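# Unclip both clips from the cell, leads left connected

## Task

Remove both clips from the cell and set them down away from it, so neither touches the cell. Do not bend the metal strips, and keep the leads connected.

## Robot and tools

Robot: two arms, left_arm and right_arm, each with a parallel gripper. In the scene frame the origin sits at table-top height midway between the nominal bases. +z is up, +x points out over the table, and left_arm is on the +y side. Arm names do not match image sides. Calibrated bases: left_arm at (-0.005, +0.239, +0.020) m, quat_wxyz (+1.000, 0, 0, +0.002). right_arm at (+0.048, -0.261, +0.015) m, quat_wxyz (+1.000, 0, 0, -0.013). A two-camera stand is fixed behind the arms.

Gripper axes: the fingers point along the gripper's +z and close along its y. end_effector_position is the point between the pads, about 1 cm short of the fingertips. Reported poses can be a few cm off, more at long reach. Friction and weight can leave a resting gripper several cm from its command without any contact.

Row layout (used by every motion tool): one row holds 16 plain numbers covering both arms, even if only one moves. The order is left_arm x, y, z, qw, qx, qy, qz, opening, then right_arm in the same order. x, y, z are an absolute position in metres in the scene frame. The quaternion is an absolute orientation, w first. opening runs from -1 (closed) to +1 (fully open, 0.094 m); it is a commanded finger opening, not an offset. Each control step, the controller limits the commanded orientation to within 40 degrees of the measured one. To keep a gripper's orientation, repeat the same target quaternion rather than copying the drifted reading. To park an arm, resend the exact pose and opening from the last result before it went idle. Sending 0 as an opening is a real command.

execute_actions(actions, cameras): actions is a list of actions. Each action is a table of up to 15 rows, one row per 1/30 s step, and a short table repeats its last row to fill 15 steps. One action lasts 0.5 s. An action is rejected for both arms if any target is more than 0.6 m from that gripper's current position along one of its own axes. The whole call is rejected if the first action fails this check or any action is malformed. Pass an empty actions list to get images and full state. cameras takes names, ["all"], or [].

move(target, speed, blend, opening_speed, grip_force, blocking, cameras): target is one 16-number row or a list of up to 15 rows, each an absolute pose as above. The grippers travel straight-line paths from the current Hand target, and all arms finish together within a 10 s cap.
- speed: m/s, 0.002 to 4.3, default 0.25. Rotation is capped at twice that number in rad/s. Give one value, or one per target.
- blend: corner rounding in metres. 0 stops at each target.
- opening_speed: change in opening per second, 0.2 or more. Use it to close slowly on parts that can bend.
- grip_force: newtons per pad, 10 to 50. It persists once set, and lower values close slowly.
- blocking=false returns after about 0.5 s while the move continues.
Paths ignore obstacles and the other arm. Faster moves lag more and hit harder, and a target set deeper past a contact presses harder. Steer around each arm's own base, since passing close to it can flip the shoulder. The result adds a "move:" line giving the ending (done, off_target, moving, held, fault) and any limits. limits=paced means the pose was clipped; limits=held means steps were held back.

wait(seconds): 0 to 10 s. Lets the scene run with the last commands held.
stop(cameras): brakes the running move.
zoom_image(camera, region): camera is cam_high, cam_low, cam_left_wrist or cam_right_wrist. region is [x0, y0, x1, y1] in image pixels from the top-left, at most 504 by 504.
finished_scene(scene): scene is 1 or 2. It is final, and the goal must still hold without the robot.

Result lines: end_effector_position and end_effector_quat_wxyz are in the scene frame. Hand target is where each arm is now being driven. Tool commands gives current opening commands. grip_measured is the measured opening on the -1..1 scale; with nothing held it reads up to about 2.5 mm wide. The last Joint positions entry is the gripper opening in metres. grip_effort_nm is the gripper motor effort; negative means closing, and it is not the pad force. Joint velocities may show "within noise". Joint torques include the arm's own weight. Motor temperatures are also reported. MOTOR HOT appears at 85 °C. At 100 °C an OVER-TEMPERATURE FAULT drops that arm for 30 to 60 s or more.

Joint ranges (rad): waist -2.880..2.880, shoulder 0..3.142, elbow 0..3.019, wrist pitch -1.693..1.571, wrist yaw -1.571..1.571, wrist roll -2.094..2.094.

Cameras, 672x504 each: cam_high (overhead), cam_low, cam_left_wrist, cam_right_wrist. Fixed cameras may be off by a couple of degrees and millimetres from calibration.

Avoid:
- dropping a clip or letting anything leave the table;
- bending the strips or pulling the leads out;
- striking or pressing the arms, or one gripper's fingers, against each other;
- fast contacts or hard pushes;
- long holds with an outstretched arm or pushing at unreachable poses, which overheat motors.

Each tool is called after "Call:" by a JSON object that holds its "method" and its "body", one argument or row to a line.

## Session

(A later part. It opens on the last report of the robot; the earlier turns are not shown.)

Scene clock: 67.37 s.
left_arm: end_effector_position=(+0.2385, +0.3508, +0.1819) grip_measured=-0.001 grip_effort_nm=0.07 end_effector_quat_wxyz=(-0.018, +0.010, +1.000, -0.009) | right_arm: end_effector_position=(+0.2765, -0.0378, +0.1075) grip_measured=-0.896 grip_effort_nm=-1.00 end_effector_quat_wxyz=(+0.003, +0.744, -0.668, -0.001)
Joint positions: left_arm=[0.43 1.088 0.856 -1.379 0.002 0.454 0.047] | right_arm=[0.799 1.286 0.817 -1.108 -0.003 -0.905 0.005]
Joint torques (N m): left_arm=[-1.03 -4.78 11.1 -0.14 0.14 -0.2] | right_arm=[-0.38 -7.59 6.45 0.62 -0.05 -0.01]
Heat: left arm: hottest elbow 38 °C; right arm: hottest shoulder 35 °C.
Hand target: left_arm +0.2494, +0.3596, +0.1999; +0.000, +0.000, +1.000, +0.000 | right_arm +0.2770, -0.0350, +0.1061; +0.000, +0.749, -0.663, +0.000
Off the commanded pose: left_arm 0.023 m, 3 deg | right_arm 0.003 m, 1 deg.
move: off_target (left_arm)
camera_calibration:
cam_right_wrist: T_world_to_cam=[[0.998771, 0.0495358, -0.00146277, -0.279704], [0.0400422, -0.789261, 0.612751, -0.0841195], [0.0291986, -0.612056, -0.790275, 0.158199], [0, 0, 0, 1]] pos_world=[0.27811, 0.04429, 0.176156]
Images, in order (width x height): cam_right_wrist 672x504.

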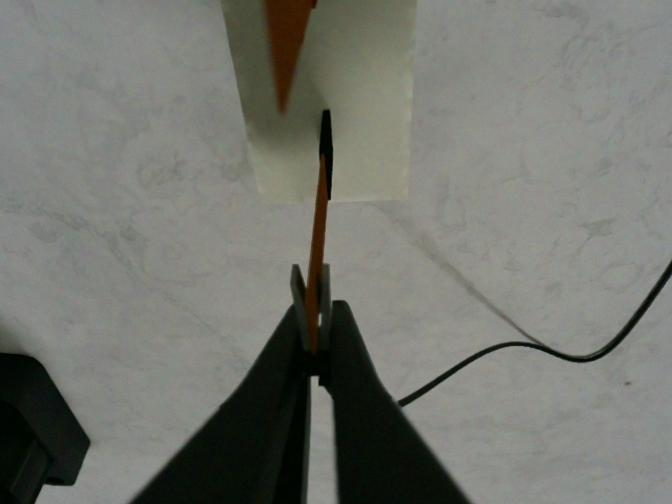

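Call:
{"method": "move", "body": {
  "target": [
    [0.25,0.36,0.2,0,0,1,0,0,0.280,-0.068,0.106,0,0.749,-0.663,0,-0.92],
    [0.25,0.36,0.2,0,0,1,0,0,0.285,-0.11,0.106,0,0.749,-0.663,0,-0.92]
  ],
  "cameras": ["cam_right_wrist","cam_low"],
  "speed": 0.05,
  "blend": [0.01,0]
}}

Call:
{"method": "zoom_image", "body": {
  "camera": "cam_low",
  "region": [360, 180, 520, 300]
}}

Scene clock: 70.67 s.
left_arm: end_effector_position=(+0.2385, +0.3508, +0.1819) grip_measured=-0.001 grip_effort_nm=0.07 end_effector_quat_wxyz=(-0.018, +0.010, +1.000, -0.009) | right_arm: end_effector_position=(+0.2842, -0.1060, +0.1014) grip_measured=-0.897 grip_effort_nm=-1.05 end_effector_quat_wxyz=(+0.003, +0.750, -0.662, -0.002)
Joint positions: left_arm=[0.43 1.088 0.856 -1.379 0.002 0.454 0.047] | right_arm=[0.606 1.19 0.72 -1.108 -0.002 -1.115 0.005]
Joint torques (N m): left_arm=[-1.08 -4.84 11.08 -0.14 0.13 -0.2] | right_arm=[-2.32 -7.59 6.52 -0.06 -0.09 -0.01]
Heat: left arm: hottest elbow 38 °C; right arm: hottest shoulder 35 °C.
Hand target: left_arm +0.2494, +0.3596, +0.1999; +0.000, +0.000, +1.000, +0.000 | right_arm +0.2849, -0.1099, +0.1058; +0.000, +0.749, -0.663, +0.000
Off the commanded pose: left_arm 0.023 m, 3 deg | right_arm 0.006 m, 0 deg.
move: off_target (left_arm)
camera_calibration:
cam_right_wrist: T_world_to_cam=[[0.997719, 0.0674666, -0.0023866, -0.281737], [0.0547755, -0.788361, 0.61277, -0.138608], [0.03946, -0.611503, -0.790258, 0.108562], [0, 0, 0, 1]] pos_world=[0.284402, -0.0238792, 0.170055]
Images, in order (width x height): cam_low 672x504, cam_right_wrist 672x504.

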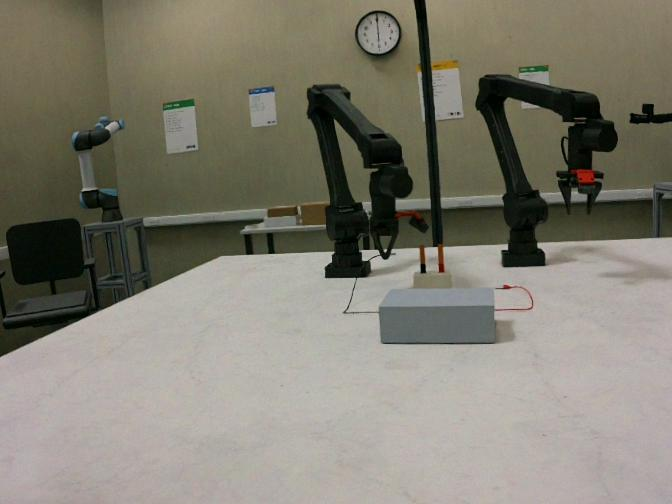

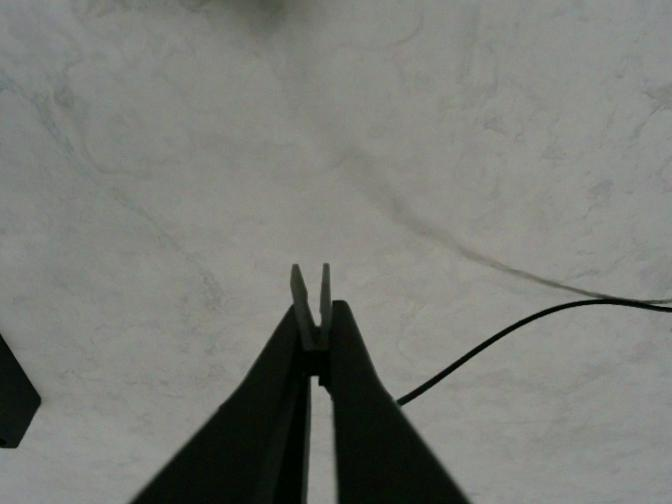

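Scaled by 3.150.

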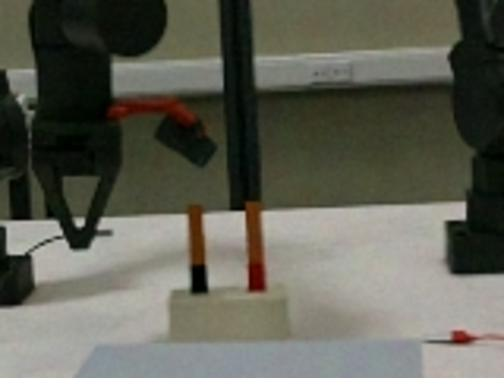

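Call:
{"method": "move", "body": {
  "target": [
    [0.25,0.36,0.2,0,0,1,0,0,0.295,-0.16,0.1,0,0.749,-0.663,0,-0.92],
    [0.25,0.36,0.2,0,0,1,0,0,0.30,-0.165,0.025,0,0.749,-0.663,0,-0.92]
  ],
  "cameras": ["cam_right_wrist","cam_low"],
  "speed": [0.12,0.08],
  "blend": [0.02,0]
}}

Call:
{"method": "zoom_image", "body": {
  "camera": "cam_low",
  "region": [320, 200, 480, 320]
}}

Scene clock: 73.23 s.
left_arm: end_effector_position=(+0.2385, +0.3508, +0.1819) grip_measured=-0.001 grip_effort_nm=0.07 end_effector_quat_wxyz=(-0.018, +0.010, +1.000, -0.009) | right_arm: end_effector_position=(+0.2971, -0.1627, +0.0285) grip_measured=-0.897 grip_effort_nm=-1.05 end_effector_quat_wxyz=(-0.001, +0.750, -0.661, +0.001)
Joint positions: left_arm=[0.43 1.088 0.856 -1.379 0.002 0.454 0.047] | right_arm=[0.404 1.285 0.566 -0.85 0.001 -1.319 0.005]
Joint torques (N m): left_arm=[-0.97 -4.84 11.08 -0.14 0.13 -0.2] | right_arm=[-1.96 -4.72 5.49 0.76 -0.19 0]
Heat: left arm: hottest elbow 38 °C; right arm: hottest shoulder 35 °C.
Hand target: left_arm +0.2494, +0.3596, +0.1999; +0.000, +0.000, +1.000, +0.000 | right_arm +0.2999, -0.1649, +0.0251; +0.000, +0.749, -0.663, +0.000
Off the commanded pose: left_arm 0.023 m, 3 deg | right_arm 0.005 m, 0 deg.
move: off_target (left_arm)
camera_calibration:
cam_right_wrist: T_world_to_cam=[[0.997617, 0.0686365, 0.00696507, -0.291017], [0.0500631, -0.789704, 0.611442, -0.138161], [0.0474675, -0.609636, -0.791259, 0.0138604], [0, 0, 0, 1]] pos_world=[0.296583, -0.0806819, 0.0974713]
Images, in order (width x height): cam_low 672x504, cam_right_wrist 672x504.

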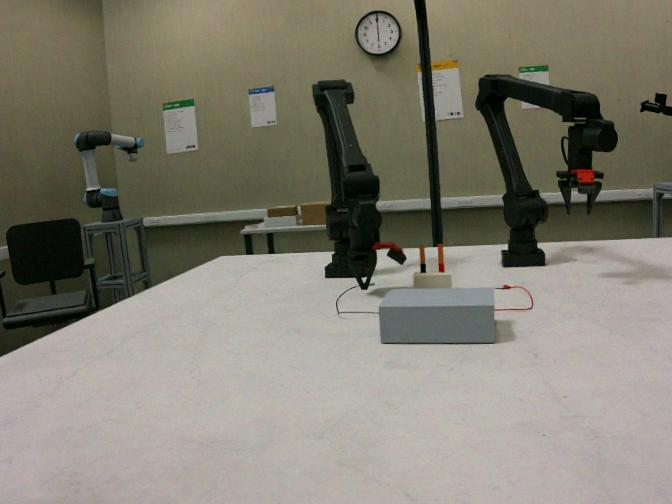

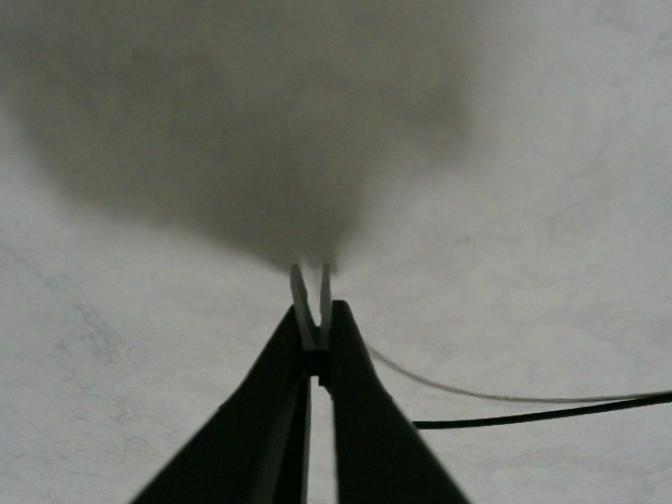

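Scaled by 3.150.

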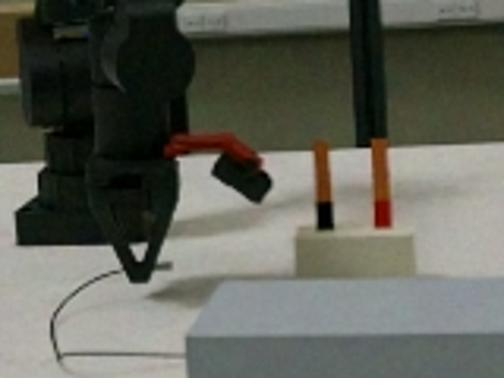

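Call:
{"method": "move", "body": {
  "target": [0.25,0.36,0.2,0,0,1,0,0,0.30,-0.165,0.010,0,0.749,-0.663,0,-0.92],
  "cameras": ["cam_right_wrist"],
  "speed": 0.03
}}

Scene clock: 74.50 s.
left_arm: end_effector_position=(+0.2385, +0.3508, +0.1819) grip_measured=-0.001 grip_effort_nm=0.07 end_effector_quat_wxyz=(-0.018, +0.010, +1.000, -0.009) | right_arm: end_effector_position=(+0.2974, -0.1627, +0.0149) grip_measured=-0.897 grip_effort_nm=-1.05 end_effector_quat_wxyz=(-0.001, +0.750, -0.661, +0.001)
Joint positions: left_arm=[0.43 1.088 0.856 -1.379 0.002 0.454 0.047] | right_arm=[0.404 1.321 0.55 -0.797 0.001 -1.319 0.005]
Joint torques (N m): left_arm=[-1.14 -4.78 11.08 -0.16 0.13 -0.21] | right_arm=[-2.14 -4.95 5.09 0.85 -0.21 0]
Heat: left arm: hottest elbow 38 °C; right arm: hottest shoulder 35 °C.
Hand target: left_arm +0.2494, +0.3596, +0.1999; +0.000, +0.000, +1.000, +0.000 | right_arm +0.2997, -0.1651, +0.0101; +0.000, +0.749, -0.663, +0.000
Off the commanded pose: left_arm 0.023 m, 3 deg | right_arm 0.006 m, 0 deg.
move: off_target (left_arm)
camera_calibration:
cam_right_wrist: T_world_to_cam=[[0.997622, 0.0686053, 0.00659734, -0.291195], [0.0502566, -0.789614, 0.611542, -0.129857], [0.0471643, -0.609756, -0.791184, 0.00307957], [0, 0, 0, 1]] pos_world=[0.296884, -0.0806817, 0.0837706]
Images, in order (width x height): cam_right_wrist 672x504.

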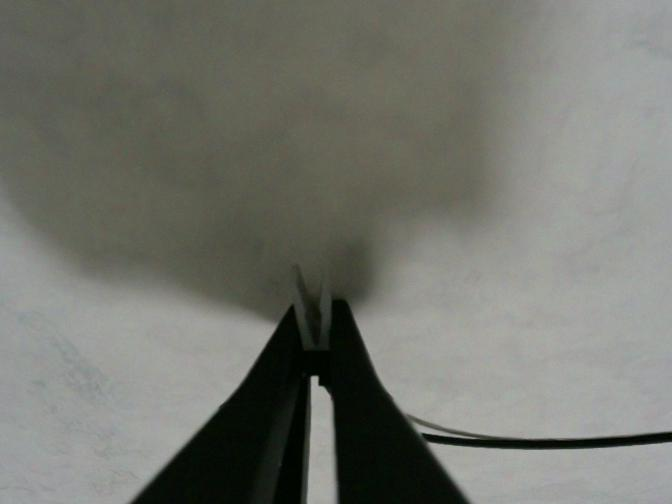

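Call:
{"method": "move", "body": {
  "target": [0.25,0.36,0.2,0,0,1,0,0,0.30,-0.165,0.004,0,0.749,-0.663,0,-0.92],
  "speed": 0.03
}}

Call:
{"method": "zoom_image", "body": {
  "camera": "cam_right_wrist",
  "region": [200, 200, 500, 480]
}}

Scene clock: 75.63 s.
left_arm: end_effector_position=(+0.2385, +0.3508, +0.1819) grip_measured=-0.001 grip_effort_nm=0.07 end_effector_quat_wxyz=(-0.018, +0.010, +1.000, -0.009) | right_arm: end_effector_position=(+0.2984, -0.1623, +0.0147) grip_measured=-0.898 grip_effort_nm=-1.05 end_effector_quat_wxyz=(-0.003, +0.750, -0.661, +0.002)
Joint positions: left_arm=[0.43 1.088 0.856 -1.379 0.002 0.454 0.047] | right_arm=[0.404 1.321 0.549 -0.791 0.001 -1.319 0.005]
Joint torques (N m): left_arm=[-1.08 -4.78 11.08 -0.14 0.13 -0.2] | right_arm=[-2.26 -3.49 4.63 1.47 -0.2 0]
Heat: left arm: hottest elbow 38 °C; right arm: hottest shoulder 34 °C.
Hand target: left_arm +0.2494, +0.3596, +0.1999; +0.000, +0.000, +1.000, +0.000 | right_arm +0.2995, -0.1651, +0.0047; +0.000, +0.749, -0.663, +0.000
Off the commanded pose: left_arm 0.023 m, 3 deg | right_arm 0.011 m, 1 deg.
move: off_target (left_arm, right_arm)

Scaled by 1.680.
This view is cut from an older image: the scene may have changed since it was taken.

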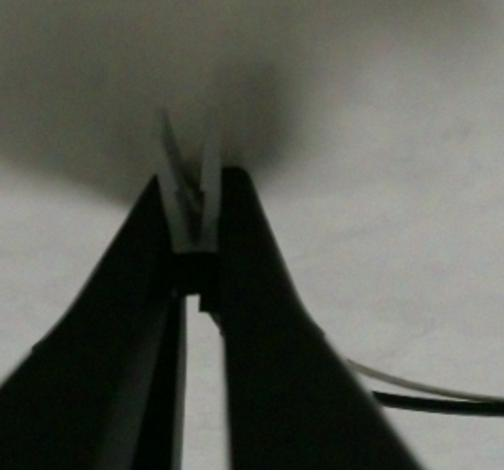

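Table contact. Release and retreat.

Call:
{"method": "move", "body": {
  "target": [0.25,0.36,0.2,0,0,1,0,0,0.30,-0.165,0.008,0,0.749,-0.663,0,-0.4],
  "opening_speed": 0.4
}}

Call:
{"method": "move", "body": {
  "target": [
    [0.25,0.36,0.2,0,0,1,0,0,0.301,-0.165,0.09,0,0.749,-0.663,0,-0.3],
    [0.25,0.36,0.2,0,0,1,0,0,0.32,-0.3,0.2,0,0.749,-0.663,0,-0.3]
  ],
  "speed": [0.08,0.25],
  "blend": [0.02,0],
  "cameras": ["all"]
}}

Call:
{"method": "zoom_image", "body": {
  "camera": "cam_high",
  "region": [230, 280, 430, 430]
}}

Call:
{"method": "zoom_image", "body": {
  "camera": "cam_low",
  "region": [340, 210, 540, 330]
}}

Scene clock: 78.10 s.
left_arm: end_effector_position=(+0.2385, +0.3508, +0.1819) grip_measured=-0.001 grip_effort_nm=0.07 end_effector_quat_wxyz=(-0.018, +0.010, +1.000, -0.009) | right_arm: end_effector_position=(+0.2984, -0.1622, +0.0147) grip_measured=-0.404 grip_effort_nm=0.14 end_effector_quat_wxyz=(-0.003, +0.750, -0.661, +0.002)
Joint positions: left_arm=[0.43 1.088 0.856 -1.379 0.002 0.454 0.047] | right_arm=[0.404 1.321 0.549 -0.791 0 -1.319 0.028]
Joint torques (N m): left_arm=[-1.03 -4.84 11.11 -0.14 0.13 -0.2] | right_arm=[-2.2 -4.31 4.98 0.95 -0.18 0.01]
Heat: left arm: hottest elbow 38 °C; right arm: hottest shoulder 34 °C.
Hand target: left_arm +0.2494, +0.3596, +0.1999; +0.000, +0.000, +1.000, +0.000 | right_arm +0.2997, -0.1651, +0.0083; +0.000, +0.749, -0.663, +0.000
Off the commanded pose: left_arm 0.023 m, 3 deg | right_arm 0.007 m, 1 deg.
move: off_target (left_arm)

Scene clock: 80.87 s.
left_arm: end_effector_position=(+0.2385, +0.3508, +0.1819) grip_measured=-0.001 grip_effort_nm=0.07 end_effector_quat_wxyz=(-0.018, +0.010, +1.000, -0.009) | right_arm: end_effector_position=(+0.3083, -0.2958, +0.1846) grip_measured=-0.302 grip_effort_nm=0.10 end_effector_quat_wxyz=(+0.010, +0.750, -0.661, -0.011)
Joint positions: left_arm=[0.43 1.088 0.856 -1.379 0.002 0.454 0.047] | right_arm=[-0.102 1.06 0.858 -1.398 0.004 -1.824 0.033]
Joint torques (N m): left_arm=[-0.97 -4.78 11.08 -0.16 0.13 -0.2] | right_arm=[-2.49 -4.48 10.36 -0.2 -0.32 -0.01]
Heat: left arm: hottest elbow 39 °C; right arm: hottest shoulder 34 °C.
Hand target: left_arm +0.2494, +0.3596, +0.1999; +0.000, +0.000, +1.000, +0.000 | right_arm +0.3194, -0.2999, +0.1997; +0.000, +0.749, -0.663, +0.000
Off the commanded pose: left_arm 0.023 m, 3 deg | right_arm 0.020 m, 2 deg.
move: off_target (left_arm, right_arm)
camera_calibration:
cam_left_wrist: T_world_to_cam=[[-0.0404729, -0.998901, 0.0236446, 0.353327], [-0.762124, 0.0461654, 0.645783, 0.071163], [-0.646165, 0.00811661, -0.763155, 0.389362], [0, 0, 0, 1]] pos_world=[0.320127, 0.346493, 0.242833]
cam_right_wrist: T_world_to_cam=[[0.997384, 0.0679386, -0.0247007, -0.288453], [0.0688828, -0.789521, 0.609846, -0.344688], [0.0219303, -0.609952, -0.792135, 0.063544], [0, 0, 0, 1]] pos_world=[0.310048, -0.213782, 0.253417]

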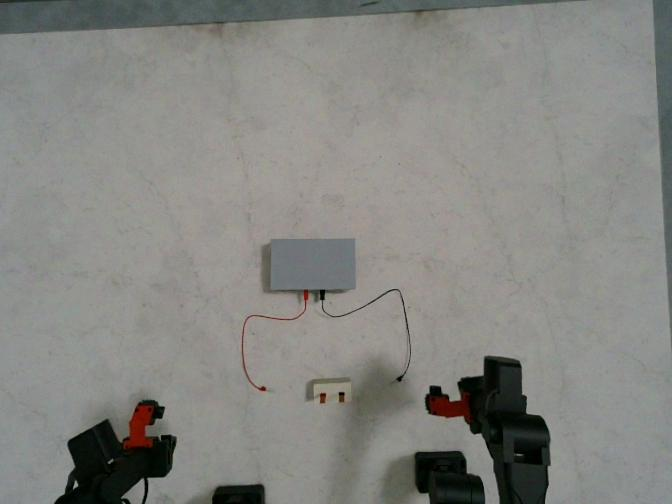

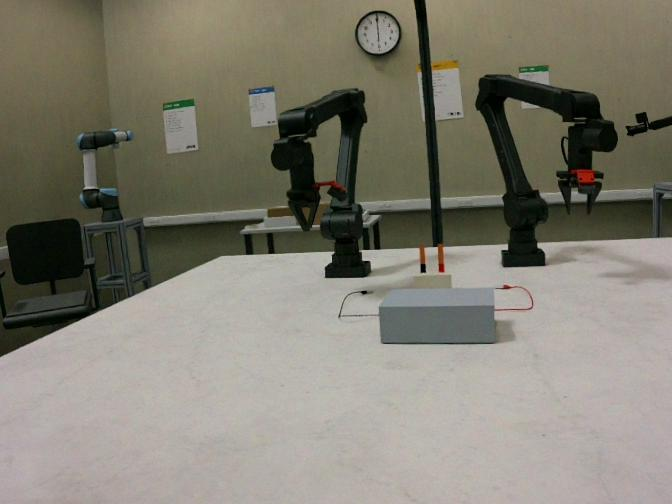

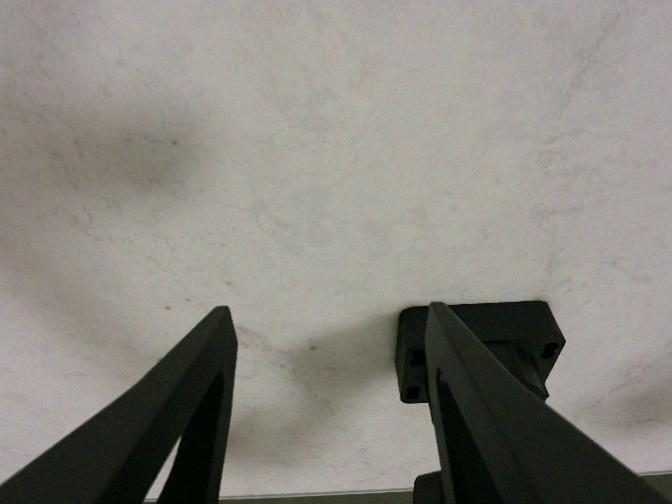

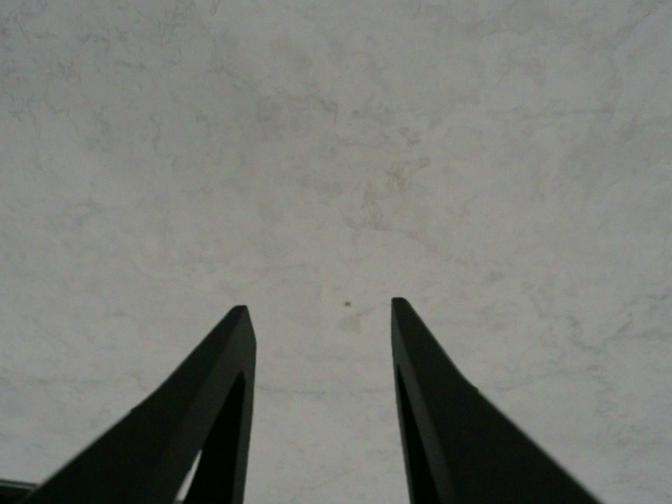

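Scaled by 2.520.

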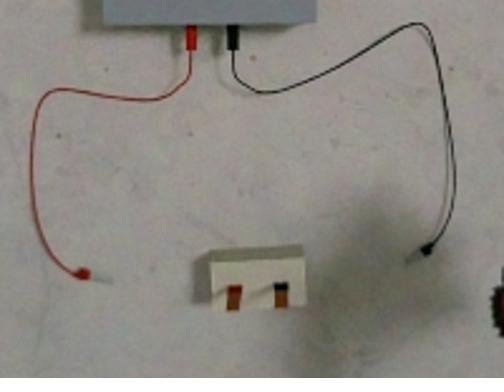

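Scaled by 2.520.

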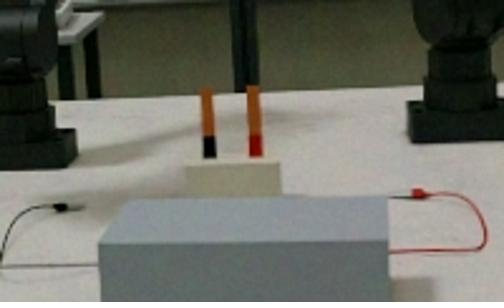

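Call:
{"method": "finished_scene", "body": {
  "scene": 1
}}

The scene is finished: the task was done.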